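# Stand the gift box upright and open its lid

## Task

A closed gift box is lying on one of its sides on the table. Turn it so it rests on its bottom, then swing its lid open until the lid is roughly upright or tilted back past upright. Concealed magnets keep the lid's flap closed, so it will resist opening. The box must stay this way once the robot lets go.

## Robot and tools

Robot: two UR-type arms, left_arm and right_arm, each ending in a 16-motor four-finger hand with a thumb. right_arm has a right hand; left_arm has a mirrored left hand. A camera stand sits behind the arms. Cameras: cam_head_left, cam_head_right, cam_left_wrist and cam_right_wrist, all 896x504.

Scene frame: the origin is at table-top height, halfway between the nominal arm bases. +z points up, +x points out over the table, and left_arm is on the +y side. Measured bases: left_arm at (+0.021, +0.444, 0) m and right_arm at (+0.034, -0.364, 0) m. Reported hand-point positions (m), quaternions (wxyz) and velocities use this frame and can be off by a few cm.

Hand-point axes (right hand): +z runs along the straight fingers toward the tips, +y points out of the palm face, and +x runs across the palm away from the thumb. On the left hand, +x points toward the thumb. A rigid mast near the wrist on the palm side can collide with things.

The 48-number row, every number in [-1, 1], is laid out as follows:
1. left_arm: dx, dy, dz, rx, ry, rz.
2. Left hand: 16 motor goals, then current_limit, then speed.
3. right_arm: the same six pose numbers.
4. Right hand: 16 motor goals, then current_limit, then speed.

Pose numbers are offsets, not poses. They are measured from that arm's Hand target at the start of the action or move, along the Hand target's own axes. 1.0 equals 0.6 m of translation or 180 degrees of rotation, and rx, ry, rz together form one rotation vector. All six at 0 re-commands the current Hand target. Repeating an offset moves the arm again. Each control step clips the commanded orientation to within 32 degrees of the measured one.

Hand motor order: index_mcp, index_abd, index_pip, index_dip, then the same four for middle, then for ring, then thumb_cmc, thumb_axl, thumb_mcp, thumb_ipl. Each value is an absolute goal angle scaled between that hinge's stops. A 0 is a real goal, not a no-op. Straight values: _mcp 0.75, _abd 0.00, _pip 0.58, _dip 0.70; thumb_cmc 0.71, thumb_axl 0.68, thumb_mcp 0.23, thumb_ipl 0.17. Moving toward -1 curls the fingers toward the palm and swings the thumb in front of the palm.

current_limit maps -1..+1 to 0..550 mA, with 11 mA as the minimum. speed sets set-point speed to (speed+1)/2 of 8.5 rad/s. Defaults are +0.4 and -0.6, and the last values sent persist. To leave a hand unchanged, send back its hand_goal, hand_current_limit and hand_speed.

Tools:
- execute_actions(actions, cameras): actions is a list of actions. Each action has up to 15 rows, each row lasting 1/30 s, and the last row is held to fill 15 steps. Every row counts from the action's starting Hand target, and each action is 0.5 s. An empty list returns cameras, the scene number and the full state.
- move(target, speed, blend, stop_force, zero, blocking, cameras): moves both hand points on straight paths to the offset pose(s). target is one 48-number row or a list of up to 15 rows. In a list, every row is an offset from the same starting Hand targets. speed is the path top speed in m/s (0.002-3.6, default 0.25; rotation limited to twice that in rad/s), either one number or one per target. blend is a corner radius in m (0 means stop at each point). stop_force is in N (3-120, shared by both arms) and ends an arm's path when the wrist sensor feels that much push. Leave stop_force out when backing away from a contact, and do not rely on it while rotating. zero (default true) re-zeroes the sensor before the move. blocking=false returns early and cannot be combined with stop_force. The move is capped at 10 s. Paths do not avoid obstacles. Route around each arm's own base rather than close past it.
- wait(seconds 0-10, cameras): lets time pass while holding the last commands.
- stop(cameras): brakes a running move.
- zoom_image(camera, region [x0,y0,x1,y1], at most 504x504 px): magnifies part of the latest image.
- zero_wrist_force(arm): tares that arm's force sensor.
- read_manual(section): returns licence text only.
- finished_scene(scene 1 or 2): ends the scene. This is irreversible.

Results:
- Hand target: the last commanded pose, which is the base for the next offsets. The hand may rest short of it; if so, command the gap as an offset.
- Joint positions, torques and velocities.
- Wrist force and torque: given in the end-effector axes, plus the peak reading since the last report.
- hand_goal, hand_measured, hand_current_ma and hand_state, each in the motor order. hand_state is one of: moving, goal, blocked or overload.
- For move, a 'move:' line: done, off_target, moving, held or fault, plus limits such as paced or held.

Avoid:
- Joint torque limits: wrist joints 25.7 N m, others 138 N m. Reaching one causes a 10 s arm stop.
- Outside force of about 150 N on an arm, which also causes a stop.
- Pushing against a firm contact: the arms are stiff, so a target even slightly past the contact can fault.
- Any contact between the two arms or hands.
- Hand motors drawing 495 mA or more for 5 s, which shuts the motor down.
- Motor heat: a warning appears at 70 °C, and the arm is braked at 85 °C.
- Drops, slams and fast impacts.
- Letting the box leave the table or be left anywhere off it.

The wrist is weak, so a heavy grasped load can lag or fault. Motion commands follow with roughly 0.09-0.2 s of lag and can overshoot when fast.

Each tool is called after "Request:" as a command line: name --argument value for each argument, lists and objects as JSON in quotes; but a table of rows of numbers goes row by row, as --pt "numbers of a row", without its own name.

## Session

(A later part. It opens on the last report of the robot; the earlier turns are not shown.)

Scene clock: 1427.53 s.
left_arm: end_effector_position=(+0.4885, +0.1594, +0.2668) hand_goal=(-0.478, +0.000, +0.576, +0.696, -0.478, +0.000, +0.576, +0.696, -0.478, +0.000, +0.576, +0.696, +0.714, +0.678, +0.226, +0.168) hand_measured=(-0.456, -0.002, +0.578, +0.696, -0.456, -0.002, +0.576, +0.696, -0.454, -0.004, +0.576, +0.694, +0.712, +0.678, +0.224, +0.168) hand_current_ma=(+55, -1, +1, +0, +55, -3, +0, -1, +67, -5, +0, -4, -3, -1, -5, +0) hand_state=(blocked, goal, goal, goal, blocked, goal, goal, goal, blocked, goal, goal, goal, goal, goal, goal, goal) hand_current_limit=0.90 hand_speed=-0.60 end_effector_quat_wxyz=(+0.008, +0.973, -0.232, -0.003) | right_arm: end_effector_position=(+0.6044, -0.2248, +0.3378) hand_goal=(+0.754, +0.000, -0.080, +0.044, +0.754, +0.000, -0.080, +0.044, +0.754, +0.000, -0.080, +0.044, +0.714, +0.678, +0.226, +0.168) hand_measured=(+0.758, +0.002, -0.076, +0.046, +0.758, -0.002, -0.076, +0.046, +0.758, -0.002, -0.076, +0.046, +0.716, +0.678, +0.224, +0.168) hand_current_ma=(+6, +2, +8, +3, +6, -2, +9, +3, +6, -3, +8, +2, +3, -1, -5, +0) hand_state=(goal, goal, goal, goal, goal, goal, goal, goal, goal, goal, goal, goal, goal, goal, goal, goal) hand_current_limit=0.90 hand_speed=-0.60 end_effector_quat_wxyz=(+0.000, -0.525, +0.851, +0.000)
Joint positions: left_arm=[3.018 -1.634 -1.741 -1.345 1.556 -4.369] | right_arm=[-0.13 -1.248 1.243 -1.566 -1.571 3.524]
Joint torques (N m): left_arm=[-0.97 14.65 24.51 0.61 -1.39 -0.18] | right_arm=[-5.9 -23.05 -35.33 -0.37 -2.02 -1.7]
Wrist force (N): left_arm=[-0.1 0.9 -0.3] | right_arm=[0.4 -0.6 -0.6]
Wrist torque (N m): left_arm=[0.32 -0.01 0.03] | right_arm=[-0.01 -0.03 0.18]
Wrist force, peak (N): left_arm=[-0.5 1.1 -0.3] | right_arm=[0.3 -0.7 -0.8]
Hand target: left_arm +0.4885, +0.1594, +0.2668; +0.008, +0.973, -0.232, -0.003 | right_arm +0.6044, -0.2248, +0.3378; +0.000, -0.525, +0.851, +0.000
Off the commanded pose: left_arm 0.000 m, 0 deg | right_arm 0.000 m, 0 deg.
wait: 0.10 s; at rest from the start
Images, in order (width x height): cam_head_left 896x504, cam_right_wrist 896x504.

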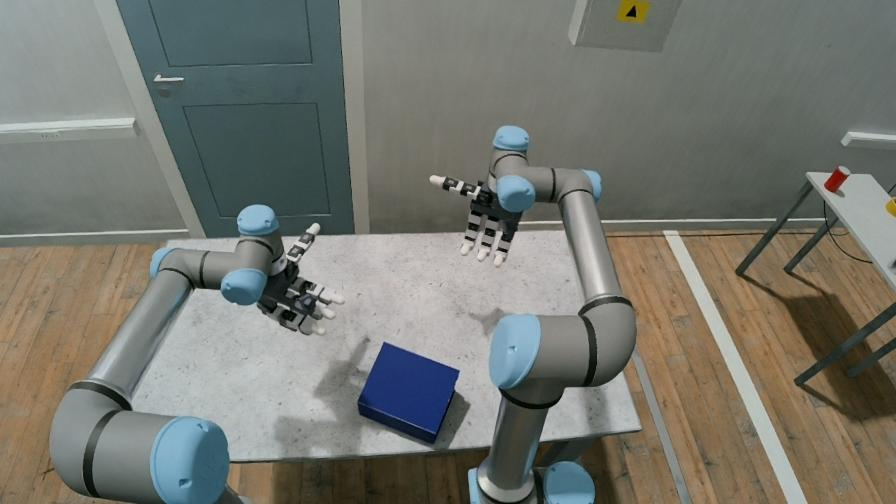

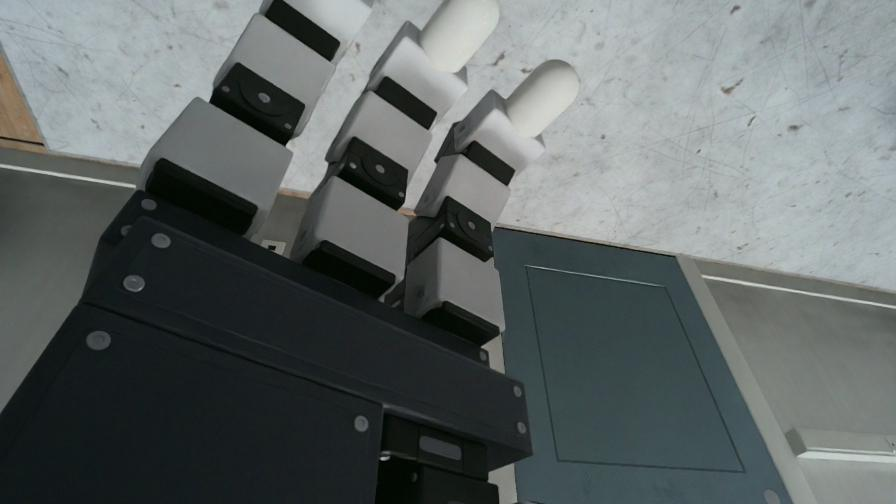

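Request:
move --pt "0 0 0 0 0 0 -0.479 0 0.576 0.696 -0.95 0 -0.9 -0.5 -0.95 0 -0.9 -0.5 0.714 0.678 0.226 0.168 0.9 -0.6 0 0 0 0 0 0 0.754 0 -0.081 0.044 0.754 0 -0.081 0.044 0.754 0 -0.081 0.044 0.714 0.678 0.226 0.168 0.9 -0.6" --pt "0 0.04 0.305 0 0 0 -0.479 0 0.576 0.696 -0.95 0 -0.9 -0.5 -0.95 0 -0.9 -0.5 0.714 0.678 0.226 0.168 0.9 -0.6 0 0 0 0 0 0 0.754 0 -0.081 0.044 0.754 0 -0.081 0.044 0.754 0 -0.081 0.044 0.714 0.678 0.226 0.168 0.9 -0.6" --speed 0.1 --cameras '["cam_head_left","cam_head_right","cam_left_wrist"]'

Request:
zoom_image --camera "cam_head_left" --region '[300, 290, 480, 450]'

Request:
zoom_image --camera "cam_head_right" --region '[290, 290, 470, 450]'

Scene clock: 1472.63 s.
left_arm: end_effector_position=(+0.4758, +0.1354, +0.0843) hand_goal=(-0.478, +0.000, +0.576, +0.696, -0.950, +0.000, -0.900, -0.500, -0.950, +0.000, -0.900, -0.500, +0.714, +0.678, +0.226, +0.168) hand_measured=(-0.456, -0.002, +0.578, +0.696, -0.862, -0.002, -0.126, -0.244, -0.840, +0.004, -0.128, -0.330, +0.712, +0.678, +0.224, +0.168) hand_current_ma=(+54, -1, +1, +0, +328, -3, +523, +522, +440, +5, +523, +523, -3, -1, -5, +0) hand_state=(blocked, goal, goal, goal, blocked, goal, blocked, blocked, blocked, goal, blocked, blocked, goal, goal, goal, goal) hand_current_limit=0.90 hand_speed=-0.60 end_effector_quat_wxyz=(+0.008, +0.973, -0.232, -0.003) | right_arm: end_effector_position=(+0.6044, -0.2248, +0.3378) hand_goal=(+0.754, +0.000, -0.080, +0.044, +0.754, +0.000, -0.080, +0.044, +0.754, +0.000, -0.080, +0.044, +0.714, +0.678, +0.226, +0.168) hand_measured=(+0.758, +0.002, -0.076, +0.046, +0.758, -0.002, -0.076, +0.046, +0.758, -0.002, -0.076, +0.046, +0.716, +0.678, +0.224, +0.168) hand_current_ma=(+6, +2, +8, +3, +6, -2, +9, +3, +6, -3, +8, +2, +3, -1, -5, +0) hand_state=(goal, goal, goal, goal, goal, goal, goal, goal, goal, goal, goal, goal, goal, goal, goal, goal) hand_current_limit=0.90 hand_speed=-0.60 end_effector_quat_wxyz=(+0.000, -0.525, +0.851, +0.000)
Joint positions: left_arm=[2.967 -1.838 -2.026 -0.856 1.555 -4.42] | right_arm=[-0.13 -1.248 1.243 -1.566 -1.571 3.524]
Joint torques (N m): left_arm=[-5.77 20.97 4.56 5.09 -1.95 -1.15] | right_arm=[-6.13 -22.67 -36.3 -0.34 -2.03 -1.82]
Wrist force (N): left_arm=[-0.3 0.9 -0.7] | right_arm=[0.4 -0.4 -0.3]
Wrist torque (N m): left_arm=[0.34 0.01 0.03] | right_arm=[-0.02 -0.05 0.19]
Wrist force, peak (N): left_arm=[-0.3 1.1 -0.8] | right_arm=[0.6 -0.6 -0.7]
Hand target: left_arm +0.4758, +0.1354, +0.0842; +0.008, +0.973, -0.232, -0.003 | right_arm +0.6044, -0.2248, +0.3378; +0.000, -0.525, +0.851, +0.000
Off the commanded pose: left_arm 0.000 m, 0 deg | right_arm 0.000 m, 0 deg.
move: done
Images, in order (width x height): cam_head_left 896x504, cam_head_right 896x504, cam_left_wrist 896x504.

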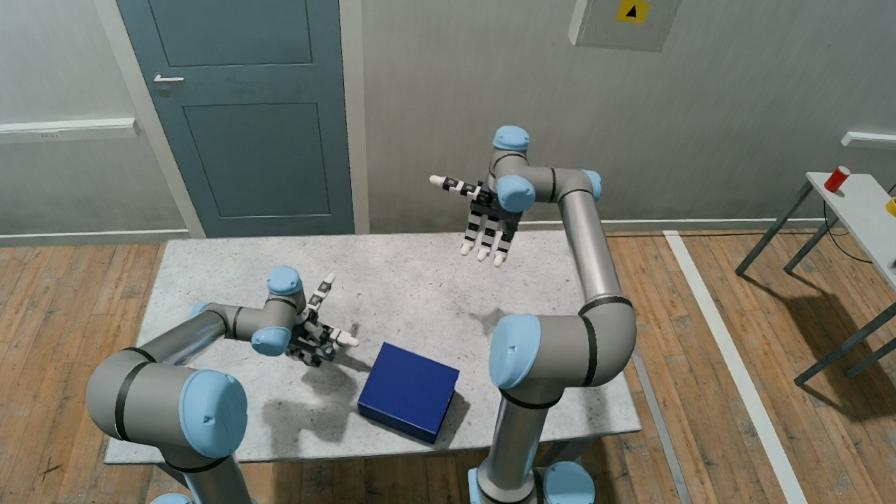

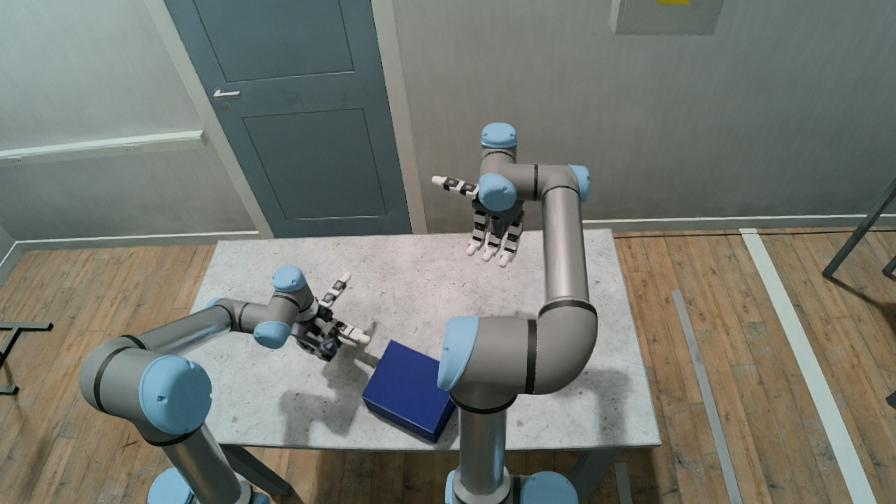

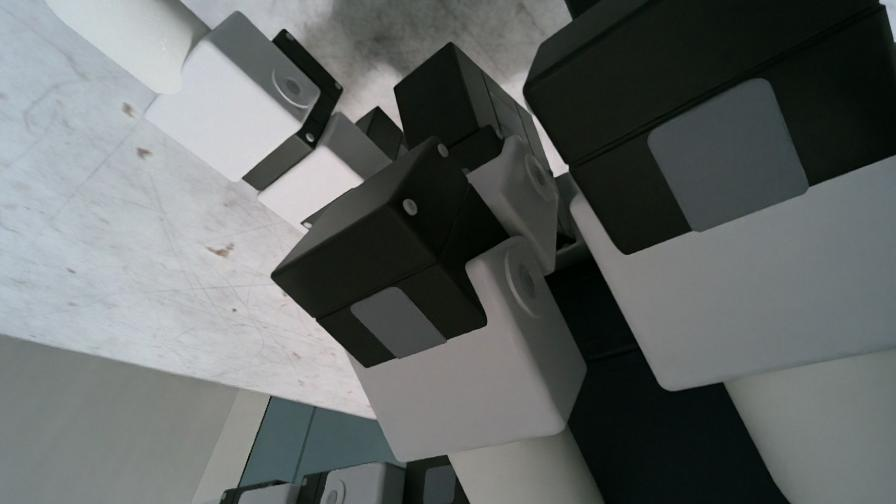

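Scaled by 2.800 from the camera's 896x504 image, which has a finer 1280x720 frame.

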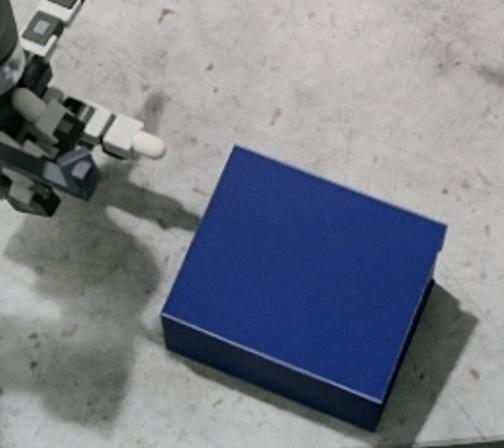

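Scaled by 2.800 from the camera's 896x504 image, which has a finer 1280x720 frame.

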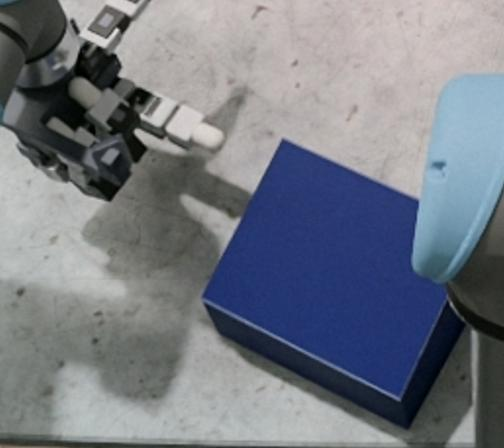

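Request:
move --pt "0 0 0 0 0 0 -0.479 0 0.576 0.696 -0.84 0 -0.1 -0.22 -0.82 0 -0.1 -0.3 0.714 0.678 0.226 0.168 0.9 -0.6 0 0 0 0 0 0 0.754 0 -0.081 0.044 0.754 0 -0.081 0.044 0.754 0 -0.081 0.044 0.714 0.678 0.226 0.168 0.9 -0.6" --pt "0.028 0.1 0 0 0 0 -0.479 0 0.576 0.696 -0.84 0 -0.1 -0.22 -0.82 0 -0.1 -0.3 0.714 0.678 0.226 0.168 0.9 -0.6 0 0 0 0 0 0 0.754 0 -0.081 0.044 0.754 0 -0.081 0.044 0.754 0 -0.081 0.044 0.714 0.678 0.226 0.168 0.9 -0.6" --speed 0.08 --cameras '["cam_head_left","cam_head_right"]'

Request:
zoom_image --camera "cam_head_left" --region '[320, 310, 440, 420]'

Request:
zoom_image --camera "cam_head_right" --region '[320, 310, 440, 420]'

Scene clock: 1488.27 s.
left_arm: end_effector_position=(+0.4638, +0.0744, +0.0852) hand_goal=(-0.478, +0.000, +0.576, +0.696, -0.840, +0.000, -0.100, -0.220, -0.820, +0.000, -0.100, -0.300, +0.714, +0.678, +0.226, +0.168) hand_measured=(-0.456, -0.002, +0.578, +0.696, -0.834, -0.002, -0.096, -0.224, -0.812, +0.004, -0.096, -0.304, +0.712, +0.678, +0.224, +0.168) hand_current_ma=(+54, -1, +1, +0, +12, -3, +7, -6, +16, +5, +5, -5, -3, -1, -5, +0) hand_state=(blocked, goal, goal, goal, goal, goal, goal, goal, goal, goal, goal, goal, goal, goal, goal, goal) hand_current_limit=0.90 hand_speed=-0.60 end_effector_quat_wxyz=(+0.008, +0.973, -0.232, -0.003) | right_arm: end_effector_position=(+0.6044, -0.2248, +0.3378) hand_goal=(+0.754, +0.000, -0.080, +0.044, +0.754, +0.000, -0.080, +0.044, +0.754, +0.000, -0.080, +0.044, +0.714, +0.678, +0.226, +0.168) hand_measured=(+0.758, +0.002, -0.076, +0.046, +0.758, -0.002, -0.076, +0.046, +0.758, -0.002, -0.076, +0.046, +0.716, +0.678, +0.224, +0.168) hand_current_ma=(+6, +2, +8, +3, +6, -2, +9, +3, +6, -3, +8, +2, +3, -1, -5, +0) hand_state=(goal, goal, goal, goal, goal, goal, goal, goal, goal, goal, goal, goal, goal, goal, goal, goal) hand_current_limit=0.90 hand_speed=-0.60 end_effector_quat_wxyz=(+0.000, -0.525, +0.851, +0.000)
Joint positions: left_arm=[2.847 -1.873 -1.974 -0.87 1.554 -4.541] | right_arm=[-0.13 -1.248 1.243 -1.566 -1.571 3.524]
Joint torques (N m): left_arm=[-6.45 20.28 28.53 0.65 1.3 -1.24] | right_arm=[-5.55 -22.64 -35.3 -0.47 -1.94 -1.81]
Wrist force (N): left_arm=[0.0 0.7 -0.7] | right_arm=[0.4 -0.4 -0.5]
Wrist torque (N m): left_arm=[0.30 -0.06 0.05] | right_arm=[0.01 -0.03 0.18]
Wrist force, peak (N): left_arm=[-0.1 1.2 -0.5] | right_arm=[0.5 -0.8 -0.8]
Hand target: left_arm +0.4638, +0.0743, +0.0852; +0.008, +0.973, -0.232, -0.003 | right_arm +0.6044, -0.2248, +0.3378; +0.000, -0.525, +0.851, +0.000
Off the commanded pose: left_arm 0.000 m, 0 deg | right_arm 0.000 m, 0 deg.
HAND FAULT: one or more motors of the hand drew too much current for too long and shut down. This happened once since the last result. The arm does not stop for it. Each such motor holds nothing for 10 seconds from its own shutdown, also while the arm is stopped by a fault of its own. Then it runs to the goal last written, under the current limit last written. A HAND FAULT can take a little off the scene's score.
move: done
Images, in order (width x height): cam_head_left 896x504, cam_head_right 896x504.

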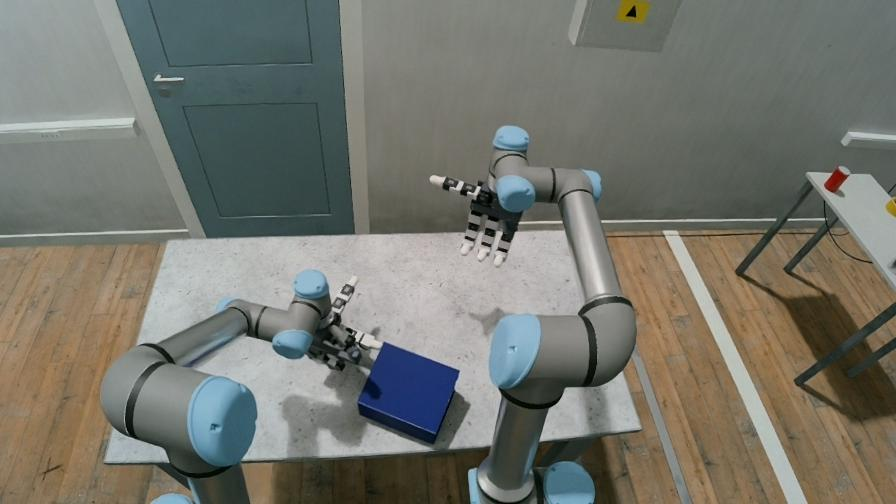

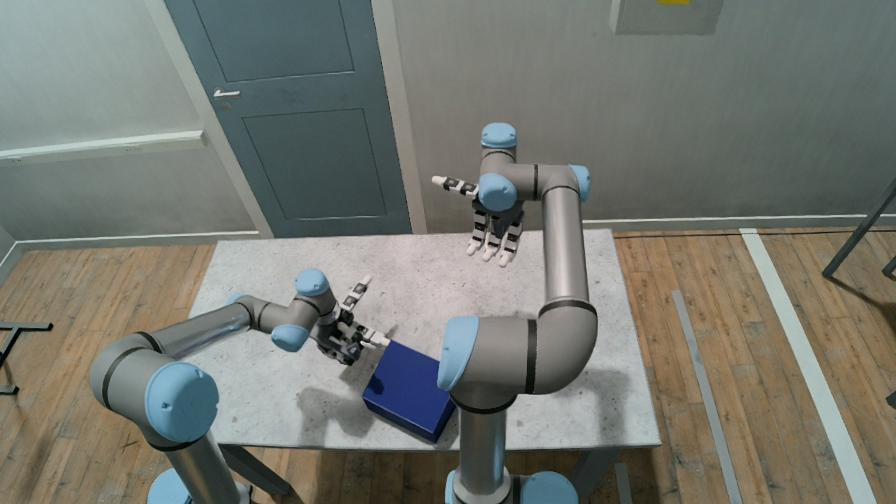

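Scaled by 4.200 from the camera's 896x504 image, which has a finer 1280x720 frame.

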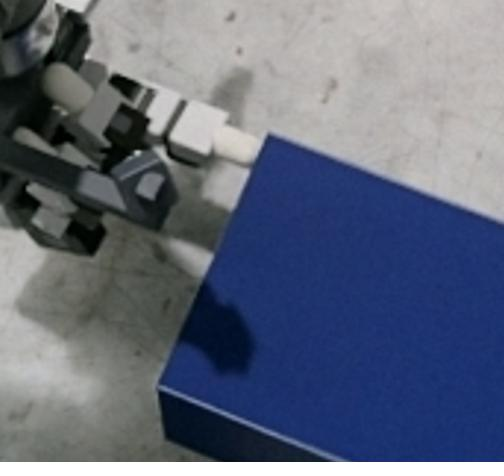

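Scaled by 4.200 from the camera's 896x504 image, which has a finer 1280x720 frame.

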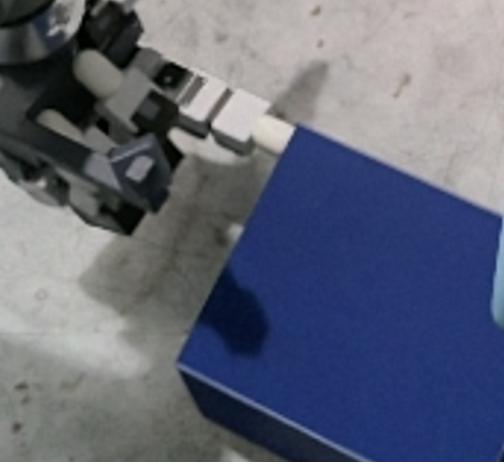

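Request:
move --target '[-0.008,0.085,0,0,0,0,-0.479,0,0.576,0.696,-0.84,0,-0.1,-0.22,-0.82,0,-0.1,-0.3,0.714,0.678,0.226,0.168,0.9,-0.6,0,0,0,0,0,0,0.754,0,-0.081,0.044,0.754,0,-0.081,0.044,0.754,0,-0.081,0.044,0.714,0.678,0.226,0.168,0.9,-0.6]' --speed 0.015 --stop_force 3 --cameras '["cam_head_left","cam_head_right"]'

Request:
zoom_image --camera "cam_head_left" --region '[320, 310, 480, 450]'

Request:
zoom_image --camera "cam_head_right" --region '[320, 310, 440, 420]'

Scene clock: 1502.23 s.
left_arm: end_effector_position=(+0.4365, +0.0309, +0.0861) hand_goal=(-0.478, +0.000, +0.576, +0.696, -0.840, +0.000, -0.100, -0.220, -0.820, +0.000, -0.100, -0.300, +0.714, +0.678, +0.226, +0.168) hand_measured=(-0.456, +0.006, +0.582, +0.698, -0.834, -0.002, -0.096, -0.224, -0.812, +0.004, -0.096, -0.304, +0.712, +0.678, +0.224, +0.168) hand_current_ma=(+54, +10, +9, +1, +12, -3, +7, -6, +16, +5, +5, -5, -3, -1, -5, +0) hand_state=(blocked, goal, goal, goal, goal, goal, goal, goal, goal, goal, goal, goal, goal, goal, goal, goal) hand_current_limit=0.90 hand_speed=-0.60 end_effector_quat_wxyz=(+0.008, +0.973, -0.232, -0.003) | right_arm: end_effector_position=(+0.6044, -0.2248, +0.3378) hand_goal=(+0.754, +0.000, -0.080, +0.044, +0.754, +0.000, -0.080, +0.044, +0.754, +0.000, -0.080, +0.044, +0.714, +0.678, +0.226, +0.168) hand_measured=(+0.758, +0.002, -0.076, +0.046, +0.758, -0.002, -0.076, +0.046, +0.758, -0.002, -0.076, +0.046, +0.716, +0.678, +0.224, +0.168) hand_current_ma=(+6, +2, +8, +3, +6, -2, +9, +3, +6, -3, +8, +2, +3, -1, -5, +0) hand_state=(goal, goal, goal, goal, goal, goal, goal, goal, goal, goal, goal, goal, goal, goal, goal, goal) hand_current_limit=0.90 hand_speed=-0.60 end_effector_quat_wxyz=(+0.000, -0.525, +0.851, +0.000)
Joint positions: left_arm=[2.751 -1.875 -1.969 -0.872 1.554 -4.636] | right_arm=[-0.13 -1.248 1.243 -1.566 -1.571 3.524]
Joint torques (N m): left_arm=[-6.6 21.12 27.87 0.33 -1.22 -0.89] | right_arm=[-5.49 -22.48 -35.31 -0.44 -2.05 -1.82]
Wrist force (N): left_arm=[0.2 0.2 -0.2] | right_arm=[0.4 -0.4 -0.6]
Wrist torque (N m): left_arm=[0.36 -0.07 -0.02] | right_arm=[0.02 -0.03 0.18]
Wrist force, peak (N): left_arm=[-0.1 1.0 -0.8] | right_arm=[0.3 -0.7 -1.0]
Hand target: left_arm +0.4365, +0.0309, +0.0861; +0.008, +0.973, -0.232, -0.003 | right_arm +0.6044, -0.2248, +0.3378; +0.000, -0.525, +0.851, +0.000
Off the commanded pose: left_arm 0.000 m, 0 deg | right_arm 0.000 m, 0 deg.
move: done
Images, in order (width x height): cam_head_left 896x504, cam_head_right 896x504.

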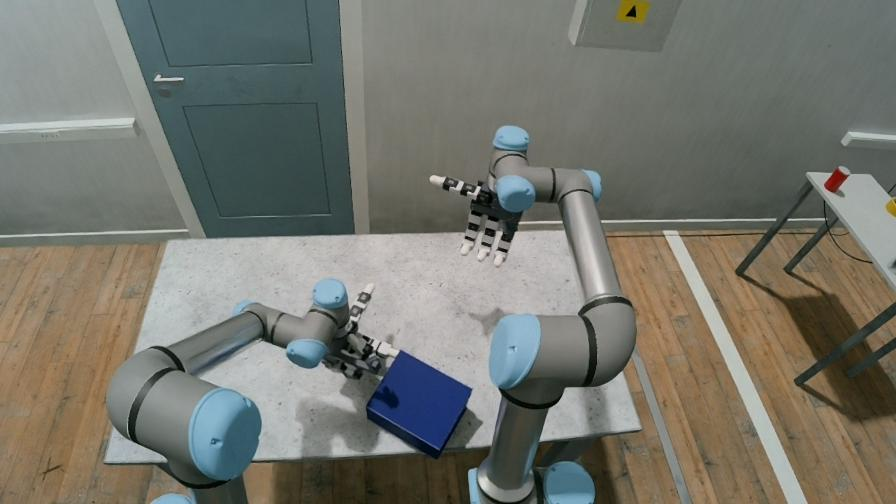

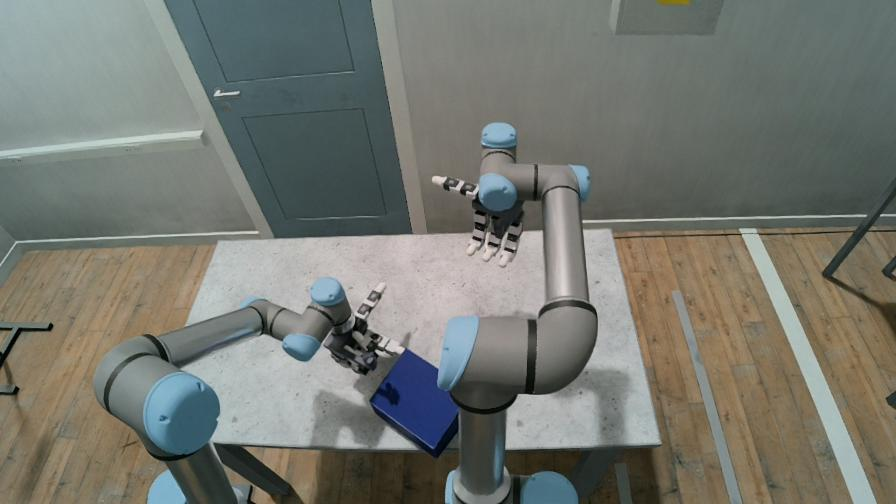

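Scaled by 3.150 from the camera's 896x504 image, which has a finer 1280x720 frame.

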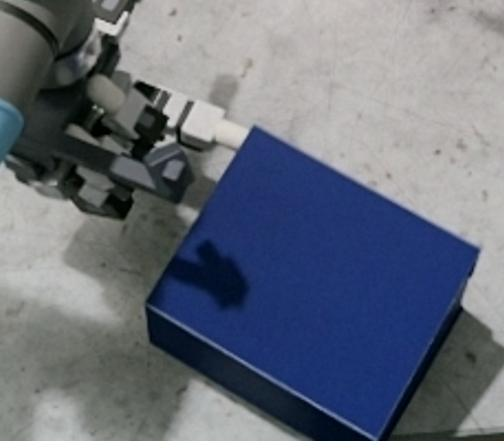

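Scaled by 4.200 from the camera's 896x504 image, which has a finer 1280x720 frame.

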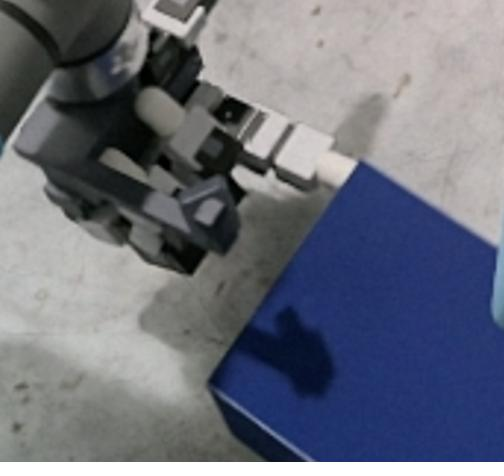

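Request:
move --target '[0,0.01,-0.045,0,0,0,-0.479,0,0.576,0.696,-0.84,0,-0.1,-0.22,-0.82,0,-0.1,-0.3,0.714,0.678,0.226,0.168,0.9,-0.6,0,0,0,0,0,0,0.754,0,-0.081,0.044,0.754,0,-0.081,0.044,0.754,0,-0.081,0.044,0.714,0.678,0.226,0.168,0.9,-0.6]' --speed 0.02 --cameras '["cam_head_left","cam_head_right"]'

Request:
zoom_image --camera "cam_head_left" --region '[320, 310, 480, 450]'

Request:
zoom_image --camera "cam_head_right" --region '[320, 310, 440, 420]'

Scene clock: 1518.07 s.
left_arm: end_effector_position=(+0.4340, +0.0260, +0.1130) hand_goal=(-0.478, +0.000, +0.576, +0.696, -0.840, +0.000, -0.100, -0.220, -0.820, +0.000, -0.100, -0.300, +0.714, +0.678, +0.226, +0.168) hand_measured=(-0.456, +0.002, +0.584, +0.700, -0.834, -0.002, -0.096, -0.224, -0.812, +0.004, -0.096, -0.304, +0.712, +0.678, +0.224, +0.168) hand_current_ma=(+57, +1, +16, +4, +12, -3, +7, -6, +16, +5, +5, -5, -3, -1, -5, +0) hand_state=(blocked, goal, goal, goal, goal, goal, goal, goal, goal, goal, goal, goal, goal, goal, goal, goal) hand_current_limit=0.90 hand_speed=-0.60 end_effector_quat_wxyz=(+0.008, +0.973, -0.232, -0.003) | right_arm: end_effector_position=(+0.6044, -0.2248, +0.3378) hand_goal=(+0.754, +0.000, -0.080, +0.044, +0.754, +0.000, -0.080, +0.044, +0.754, +0.000, -0.080, +0.044, +0.714, +0.678, +0.226, +0.168) hand_measured=(+0.758, +0.002, -0.076, +0.046, +0.758, -0.002, -0.076, +0.046, +0.758, -0.002, -0.076, +0.046, +0.716, +0.678, +0.224, +0.168) hand_current_ma=(+6, +2, +8, +3, +6, -2, +9, +3, +6, -3, +8, +2, +3, -1, -5, +0) hand_state=(goal, goal, goal, goal, goal, goal, goal, goal, goal, goal, goal, goal, goal, goal, goal, goal) hand_current_limit=0.90 hand_speed=-0.60 end_effector_quat_wxyz=(+0.000, -0.525, +0.851, +0.000)
Joint positions: left_arm=[2.741 -1.835 -1.937 -0.944 1.554 -4.647] | right_arm=[-0.13 -1.248 1.243 -1.566 -1.571 3.524]
Joint torques (N m): left_arm=[-6.02 48.29 28.61 0.7 -1.7 -1.09] | right_arm=[-4.83 -22.5 -35.29 -0.43 -2.07 -1.77]
Wrist force (N): left_arm=[-0.1 0.2 0.0] | right_arm=[0.6 -0.3 -0.6]
Wrist torque (N m): left_arm=[0.37 -0.08 0.04] | right_arm=[0.04 -0.06 0.20]
Wrist force, peak (N): left_arm=[0.4 0.1 -0.7] | right_arm=[0.8 -0.3 -0.9]
Hand target: left_arm +0.4340, +0.0259, +0.1132; +0.008, +0.973, -0.232, -0.003 | right_arm +0.6044, -0.2248, +0.3378; +0.000, -0.525, +0.851, +0.000
Off the commanded pose: left_arm 0.000 m, 0 deg | right_arm 0.000 m, 0 deg.
move: done
Images, in order (width x height): cam_head_left 896x504, cam_head_right 896x504.

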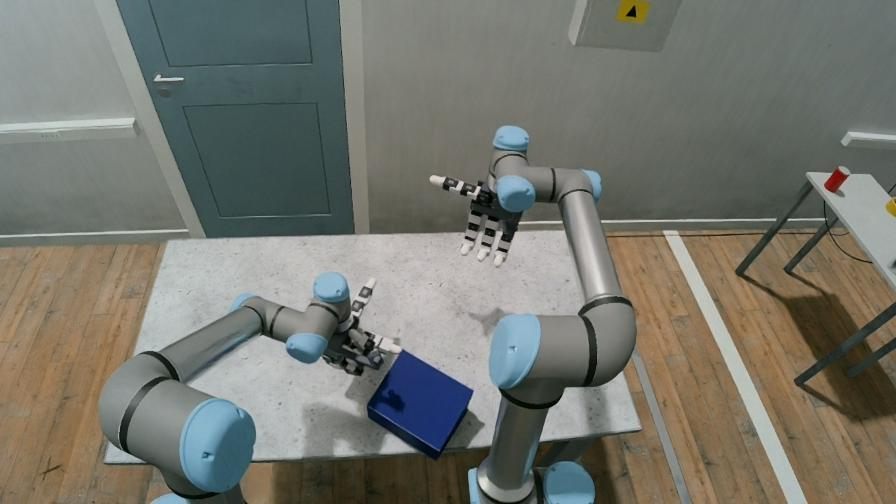

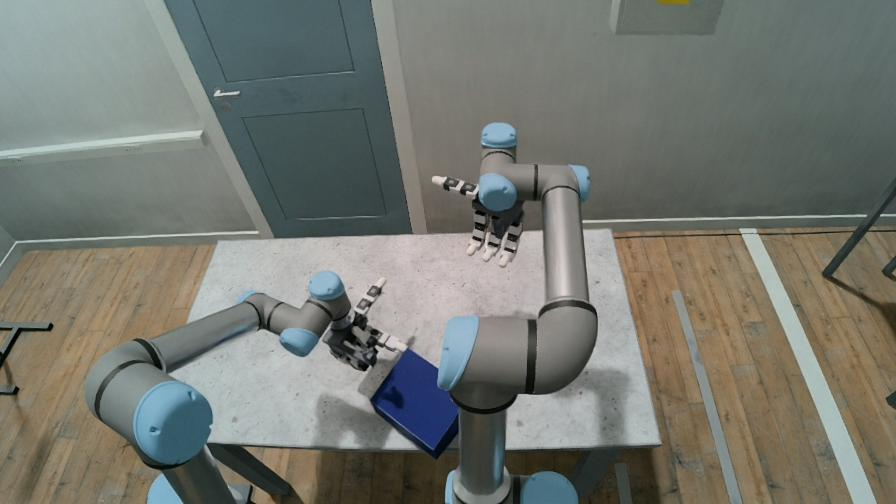

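Scaled by 3.150 from the camera's 896x504 image, which has a finer 1280x720 frame.

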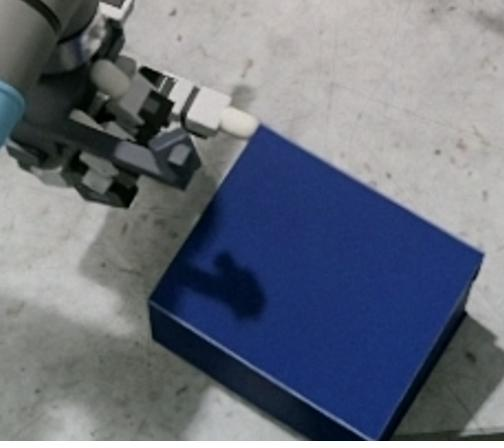

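Scaled by 4.200 from the camera's 896x504 image, which has a finer 1280x720 frame.

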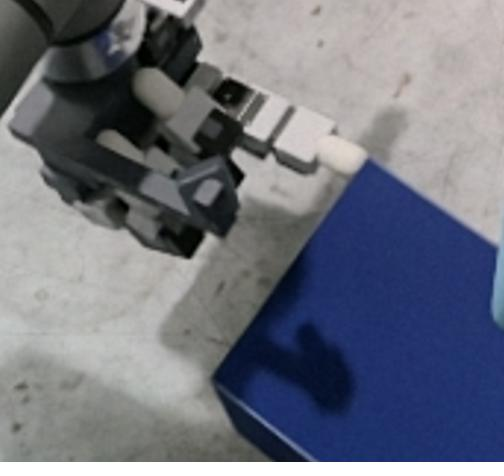

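Request:
move --pt "0 -0.2 -0.05 0 0 0 -0.479 0 0.576 0.696 -0.84 0 -0.1 -0.22 -0.82 0 -0.1 -0.3 0.714 0.678 0.226 0.168 0.9 -0.6 0 0 0 0 0 0 0.754 0 -0.081 0.044 0.754 0 -0.081 0.044 0.754 0 -0.081 0.044 0.714 0.678 0.226 0.168 0.9 -0.6" --pt "0 -0.2 -0.33 0 0 0 -0.479 0 0.576 0.696 -0.84 0 -0.1 -0.22 -0.82 0 -0.1 -0.3 0.714 0.678 0.226 0.168 0.9 -0.6 0 0 0 0 0 0 0.754 0 -0.081 0.044 0.754 0 -0.081 0.044 0.754 0 -0.081 0.044 0.714 0.678 0.226 0.168 0.9 -0.6" --pt "-0.58 0.22 -0.312 0.1227 0.1437 0.536 0.754 0 0.576 0.696 0.754 0 0.576 0.696 0.754 0 0.576 0.696 -0.3 0.678 0.226 0.168 0.9 -0.6 0 0 0 0 0 0 0.754 0 -0.081 0.044 0.754 0 -0.081 0.044 0.754 0 -0.081 0.044 0.714 0.678 0.226 0.168 0.9 -0.6" --speed '[0.15,0.2,0.25]' --cameras '["cam_head_left","cam_head_right","cam_left_wrist"]'

Scene clock: 1575.07 s.
left_arm: end_effector_position=(+0.0658, +0.0677, +0.3035) hand_goal=(+0.754, +0.000, +0.576, +0.696, +0.754, +0.000, +0.576, +0.696, +0.754, +0.000, +0.576, +0.696, -0.300, +0.678, +0.226, +0.168) hand_measured=(+0.740, +0.002, +0.578, +0.698, +0.740, -0.002, +0.574, +0.694, +0.738, +0.004, +0.574, +0.694, -0.300, +0.678, +0.224, +0.168) hand_current_ma=(-30, +1, +1, +4, -30, -3, -2, -4, -36, +4, -2, -4, +0, -1, -5, +0) hand_state=(goal, goal, goal, goal, goal, goal, goal, goal, goal, goal, goal, goal, goal, goal, goal, goal) hand_current_limit=0.90 hand_speed=-0.60 end_effector_quat_wxyz=(+0.111, -0.442, +0.859, -0.234) | right_arm: end_effector_position=(+0.6044, -0.2248, +0.3378) hand_goal=(+0.754, +0.000, -0.080, +0.044, +0.754, +0.000, -0.080, +0.044, +0.754, +0.000, -0.080, +0.044, +0.714, +0.678, +0.226, +0.168) hand_measured=(+0.758, +0.002, -0.076, +0.046, +0.758, -0.002, -0.076, +0.046, +0.758, -0.002, -0.076, +0.046, +0.716, +0.678, +0.224, +0.168) hand_current_ma=(+6, +2, +8, +3, +6, -2, +9, +3, +6, -3, +8, +2, +3, -1, -5, +0) hand_state=(goal, goal, goal, goal, goal, goal, goal, goal, goal, goal, goal, goal, goal, goal, goal, goal) hand_current_limit=0.90 hand_speed=-0.60 end_effector_quat_wxyz=(+0.000, -0.525, +0.851, +0.000)
Joint positions: left_arm=[2.067 -1.152 -2.125 -0.95 1.777 -3.546] | right_arm=[-0.13 -1.248 1.243 -1.566 -1.571 3.524]
Joint torques (N m): left_arm=[-6.15 -7.1 32.89 5.05 1.73 1.42] | right_arm=[-4.85 -22.88 -35.9 -0.44 -2.09 -1.77]
Wrist force (N): left_arm=[-0.3 0.4 -0.9] | right_arm=[0.4 -0.5 -0.4]
Wrist torque (N m): left_arm=[0.17 0.06 -0.08] | right_arm=[-0.01 -0.03 0.18]
Wrist force, peak (N): left_arm=[-0.4 0.7 -1.7] | right_arm=[0.6 -0.6 -1.0]
Hand target: left_arm +0.0658, +0.0677, +0.3035; +0.111, -0.442, +0.859, -0.234 | right_arm +0.6044, -0.2248, +0.3378; +0.000, -0.525, +0.851, +0.000
Off the commanded pose: left_arm 0.000 m, 0 deg | right_arm 0.000 m, 0 deg.
move: done
Images, in order (width x height): cam_head_left 896x504, cam_head_right 896x504, cam_left_wrist 896x504.

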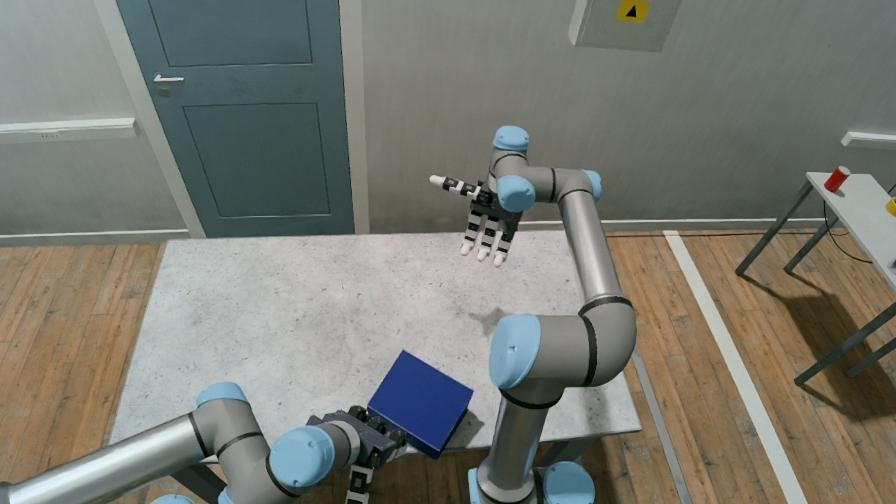

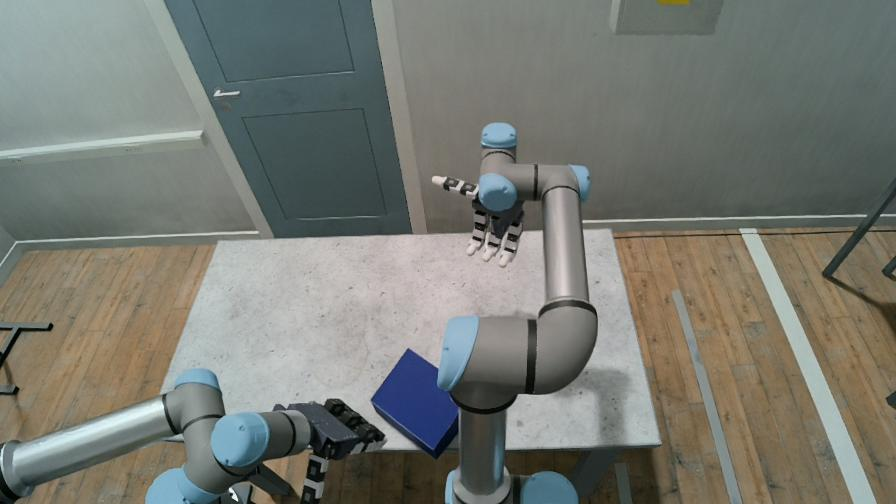

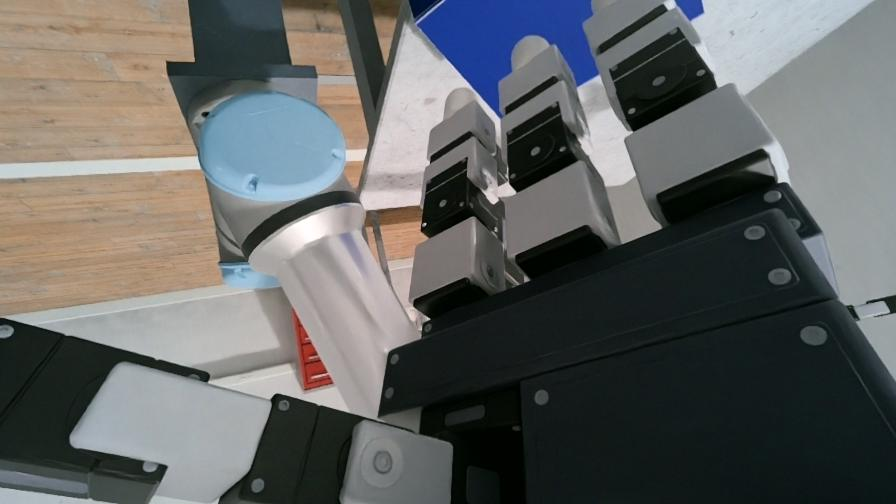

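Request:
move --target '[0,-0.171,-0.296,0,0,0,0.754,0,0.576,0.696,0.754,0,0.576,0.696,0.754,0,0.576,0.696,-0.3,0.678,0.226,0.168,0.6,-0.6,0,0,0,0,0,0,0.754,0,-0.081,0.044,0.754,0,-0.081,0.044,0.754,0,-0.081,0.044,0.714,0.678,0.226,0.168,0.9,-0.6]' --speed 0.1 --cameras '[]'

Scene clock: 1592.60 s.
left_arm: end_effector_position=(+0.0678, +0.0707, +0.5084) hand_goal=(+0.754, +0.000, +0.576, +0.696, +0.754, +0.000, +0.576, +0.696, +0.754, +0.000, +0.576, +0.696, -0.300, +0.678, +0.226, +0.168) hand_measured=(+0.740, +0.002, +0.578, +0.698, +0.740, -0.002, +0.574, +0.694, +0.738, +0.004, +0.574, +0.694, -0.300, +0.678, +0.224, +0.168) hand_current_ma=(-30, +1, +1, +4, -30, -3, -2, -4, -36, +4, -2, -4, +0, -1, -5, +0) hand_state=(goal, goal, goal, goal, goal, goal, goal, goal, goal, goal, goal, goal, goal, goal, goal, goal) hand_current_limit=0.60 hand_speed=-0.60 end_effector_quat_wxyz=(+0.111, -0.442, +0.859, -0.234) | right_arm: end_effector_position=(+0.6044, -0.2248, +0.3378) hand_goal=(+0.754, +0.000, -0.080, +0.044, +0.754, +0.000, -0.080, +0.044, +0.754, +0.000, -0.080, +0.044, +0.714, +0.678, +0.226, +0.168) hand_measured=(+0.758, +0.002, -0.076, +0.046, +0.758, -0.002, -0.076, +0.046, +0.758, -0.002, -0.076, +0.046, +0.716, +0.678, +0.224, +0.168) hand_current_ma=(+6, +2, +8, +3, +6, -2, +9, +3, +6, -3, +8, +2, +3, -1, -5, +0) hand_state=(goal, goal, goal, goal, goal, goal, goal, goal, goal, goal, goal, goal, goal, goal, goal, goal) hand_current_limit=0.90 hand_speed=-0.60 end_effector_quat_wxyz=(+0.000, -0.525, +0.851, +0.000)
Joint positions: left_arm=[2.077 -1.204 -1.563 -1.457 1.772 -3.537] | right_arm=[-0.13 -1.248 1.243 -1.566 -1.571 3.524]
Joint torques (N m): left_arm=[4.75 -5.64 31.75 0.89 1.95 -0.87] | right_arm=[-5.02 -23.05 -35.42 -0.51 -2.02 -1.7]
Wrist force (N): left_arm=[-0.1 0.6 -0.9] | right_arm=[0.3 -0.5 -0.6]
Wrist torque (N m): left_arm=[0.20 0.01 -0.06] | right_arm=[0.01 -0.01 0.17]
Wrist force, peak (N): left_arm=[-0.4 0.3 -1.5] | right_arm=[0.5 -0.5 -0.9]
Hand target: left_arm +0.0678, +0.0706, +0.5085; +0.111, -0.442, +0.859, -0.234 | right_arm +0.6044, -0.2248, +0.3378; +0.000, -0.525, +0.851, +0.000
Off the commanded pose: left_arm 0.000 m, 0 deg | right_arm 0.000 m, 0 deg.
move: done
No camera images: "cameras" was empty.

Request:
move --target '[0,0.342,0.592,0,0,0,0.754,0,0.576,0.696,0.754,0,0.576,0.696,0.754,0,0.576,0.696,-0.3,0.678,0.226,0.168,0.6,-0.6,0,0,0,0,0,0,0.754,0,-0.081,0.044,0.754,0,-0.081,0.044,0.754,0,-0.081,0.044,0.714,0.678,0.226,0.168,0.9,-0.6]' --speed 0.12 --cameras '["cam_head_left","cam_head_right","cam_left_wrist"]'

Request:
zoom_image --camera "cam_head_left" --region '[320, 330, 500, 500]'

Scene clock: 1604.17 s.
left_arm: end_effector_position=(+0.0637, +0.0649, +0.0985) hand_goal=(+0.754, +0.000, +0.576, +0.696, +0.754, +0.000, +0.576, +0.696, +0.754, +0.000, +0.576, +0.696, -0.300, +0.678, +0.226, +0.168) hand_measured=(+0.740, +0.002, +0.578, +0.698, +0.742, -0.002, +0.574, +0.694, +0.738, +0.004, +0.574, +0.694, -0.300, +0.678, +0.224, +0.168) hand_current_ma=(-30, +1, +1, +4, -29, -3, -2, -4, -36, +4, -2, -4, +0, -1, -5, +0) hand_state=(goal, goal, goal, goal, goal, goal, goal, goal, goal, goal, goal, goal, goal, goal, goal, goal) hand_current_limit=0.60 hand_speed=-0.60 end_effector_quat_wxyz=(+0.111, -0.442, +0.859, -0.234) | right_arm: end_effector_position=(+0.6044, -0.2248, +0.3378) hand_goal=(+0.754, +0.000, -0.080, +0.044, +0.754, +0.000, -0.080, +0.044, +0.754, +0.000, -0.080, +0.044, +0.714, +0.678, +0.226, +0.168) hand_measured=(+0.758, +0.002, -0.076, +0.046, +0.758, -0.002, -0.076, +0.046, +0.758, -0.002, -0.076, +0.046, +0.716, +0.678, +0.224, +0.168) hand_current_ma=(+6, +2, +8, +3, +6, -2, +9, +3, +6, -3, +8, +2, +3, -1, -5, +0) hand_state=(goal, goal, goal, goal, goal, goal, goal, goal, goal, goal, goal, goal, goal, goal, goal, goal) hand_current_limit=0.90 hand_speed=-0.60 end_effector_quat_wxyz=(+0.000, -0.525, +0.851, +0.000)
Joint positions: left_arm=[2.056 -1.47 -2.513 -0.246 1.782 -3.556] | right_arm=[-0.13 -1.248 1.243 -1.566 -1.571 3.524]
Joint torques (N m): left_arm=[-5.38 -0.44 3.69 5.78 1.78 -1.03] | right_arm=[-4.87 -22.71 -35.13 -0.46 -2.05 -1.79]
Wrist force (N): left_arm=[-0.1 0.6 -0.8] | right_arm=[0.4 -0.5 -0.5]
Wrist torque (N m): left_arm=[0.21 0.05 0.13] | right_arm=[-0.01 -0.03 0.18]
Wrist force, peak (N): left_arm=[-0.1 0.7 -1.4] | right_arm=[0.4 -0.7 -0.9]
Hand target: left_arm +0.0637, +0.0648, +0.0984; +0.111, -0.442, +0.859, -0.234 | right_arm +0.6044, -0.2248, +0.3378; +0.000, -0.525, +0.851, +0.000
Off the commanded pose: left_arm 0.000 m, 0 deg | right_arm 0.000 m, 0 deg.
move: done
Images, in order (width x height): cam_head_left 896x504, cam_head_right 896x504, cam_left_wrist 896x504.

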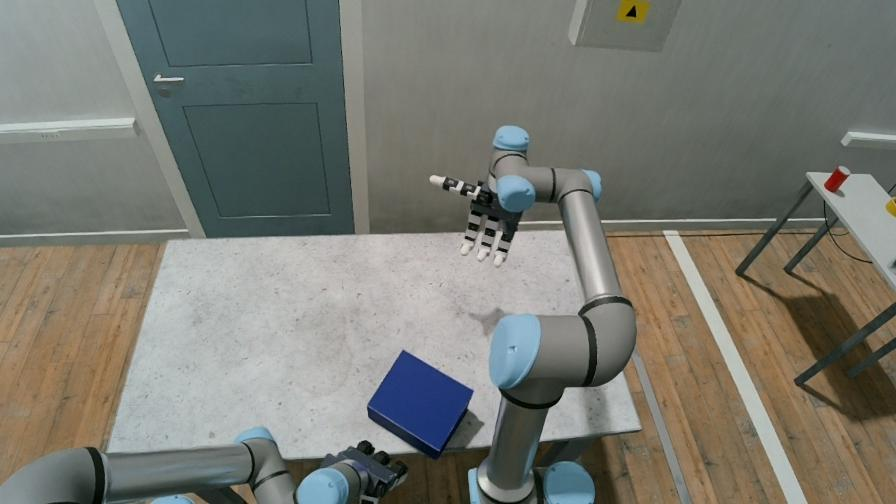

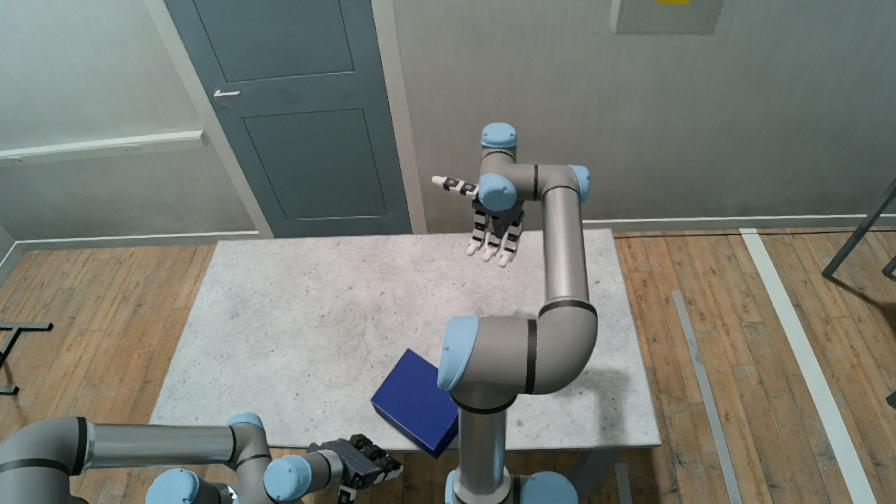

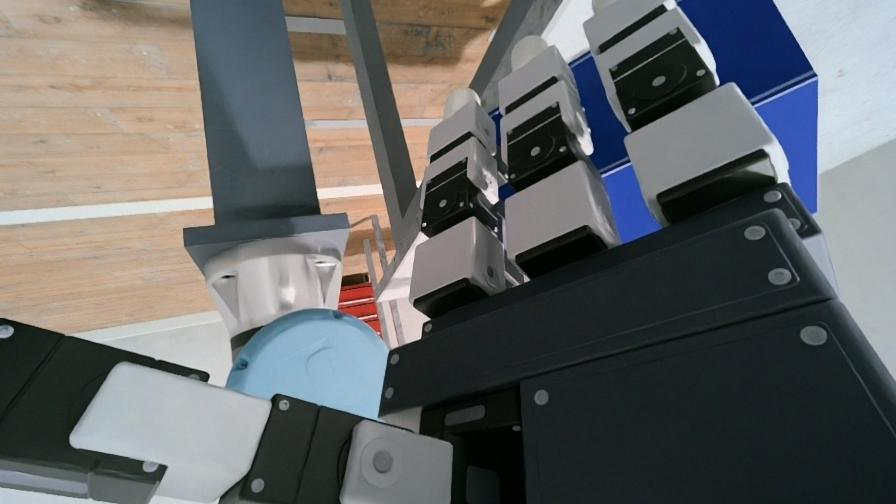

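Scaled by 2.800 from the camera's 896x504 image, which has a finer 1280x720 frame.

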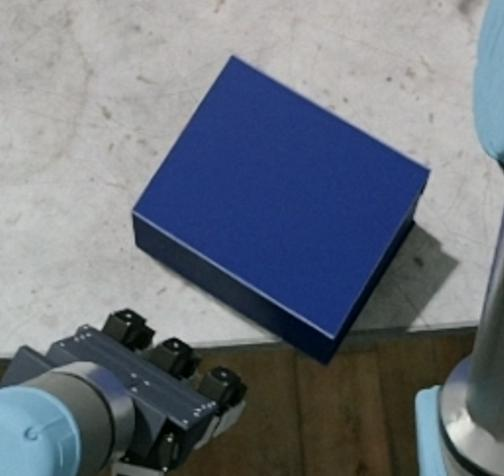

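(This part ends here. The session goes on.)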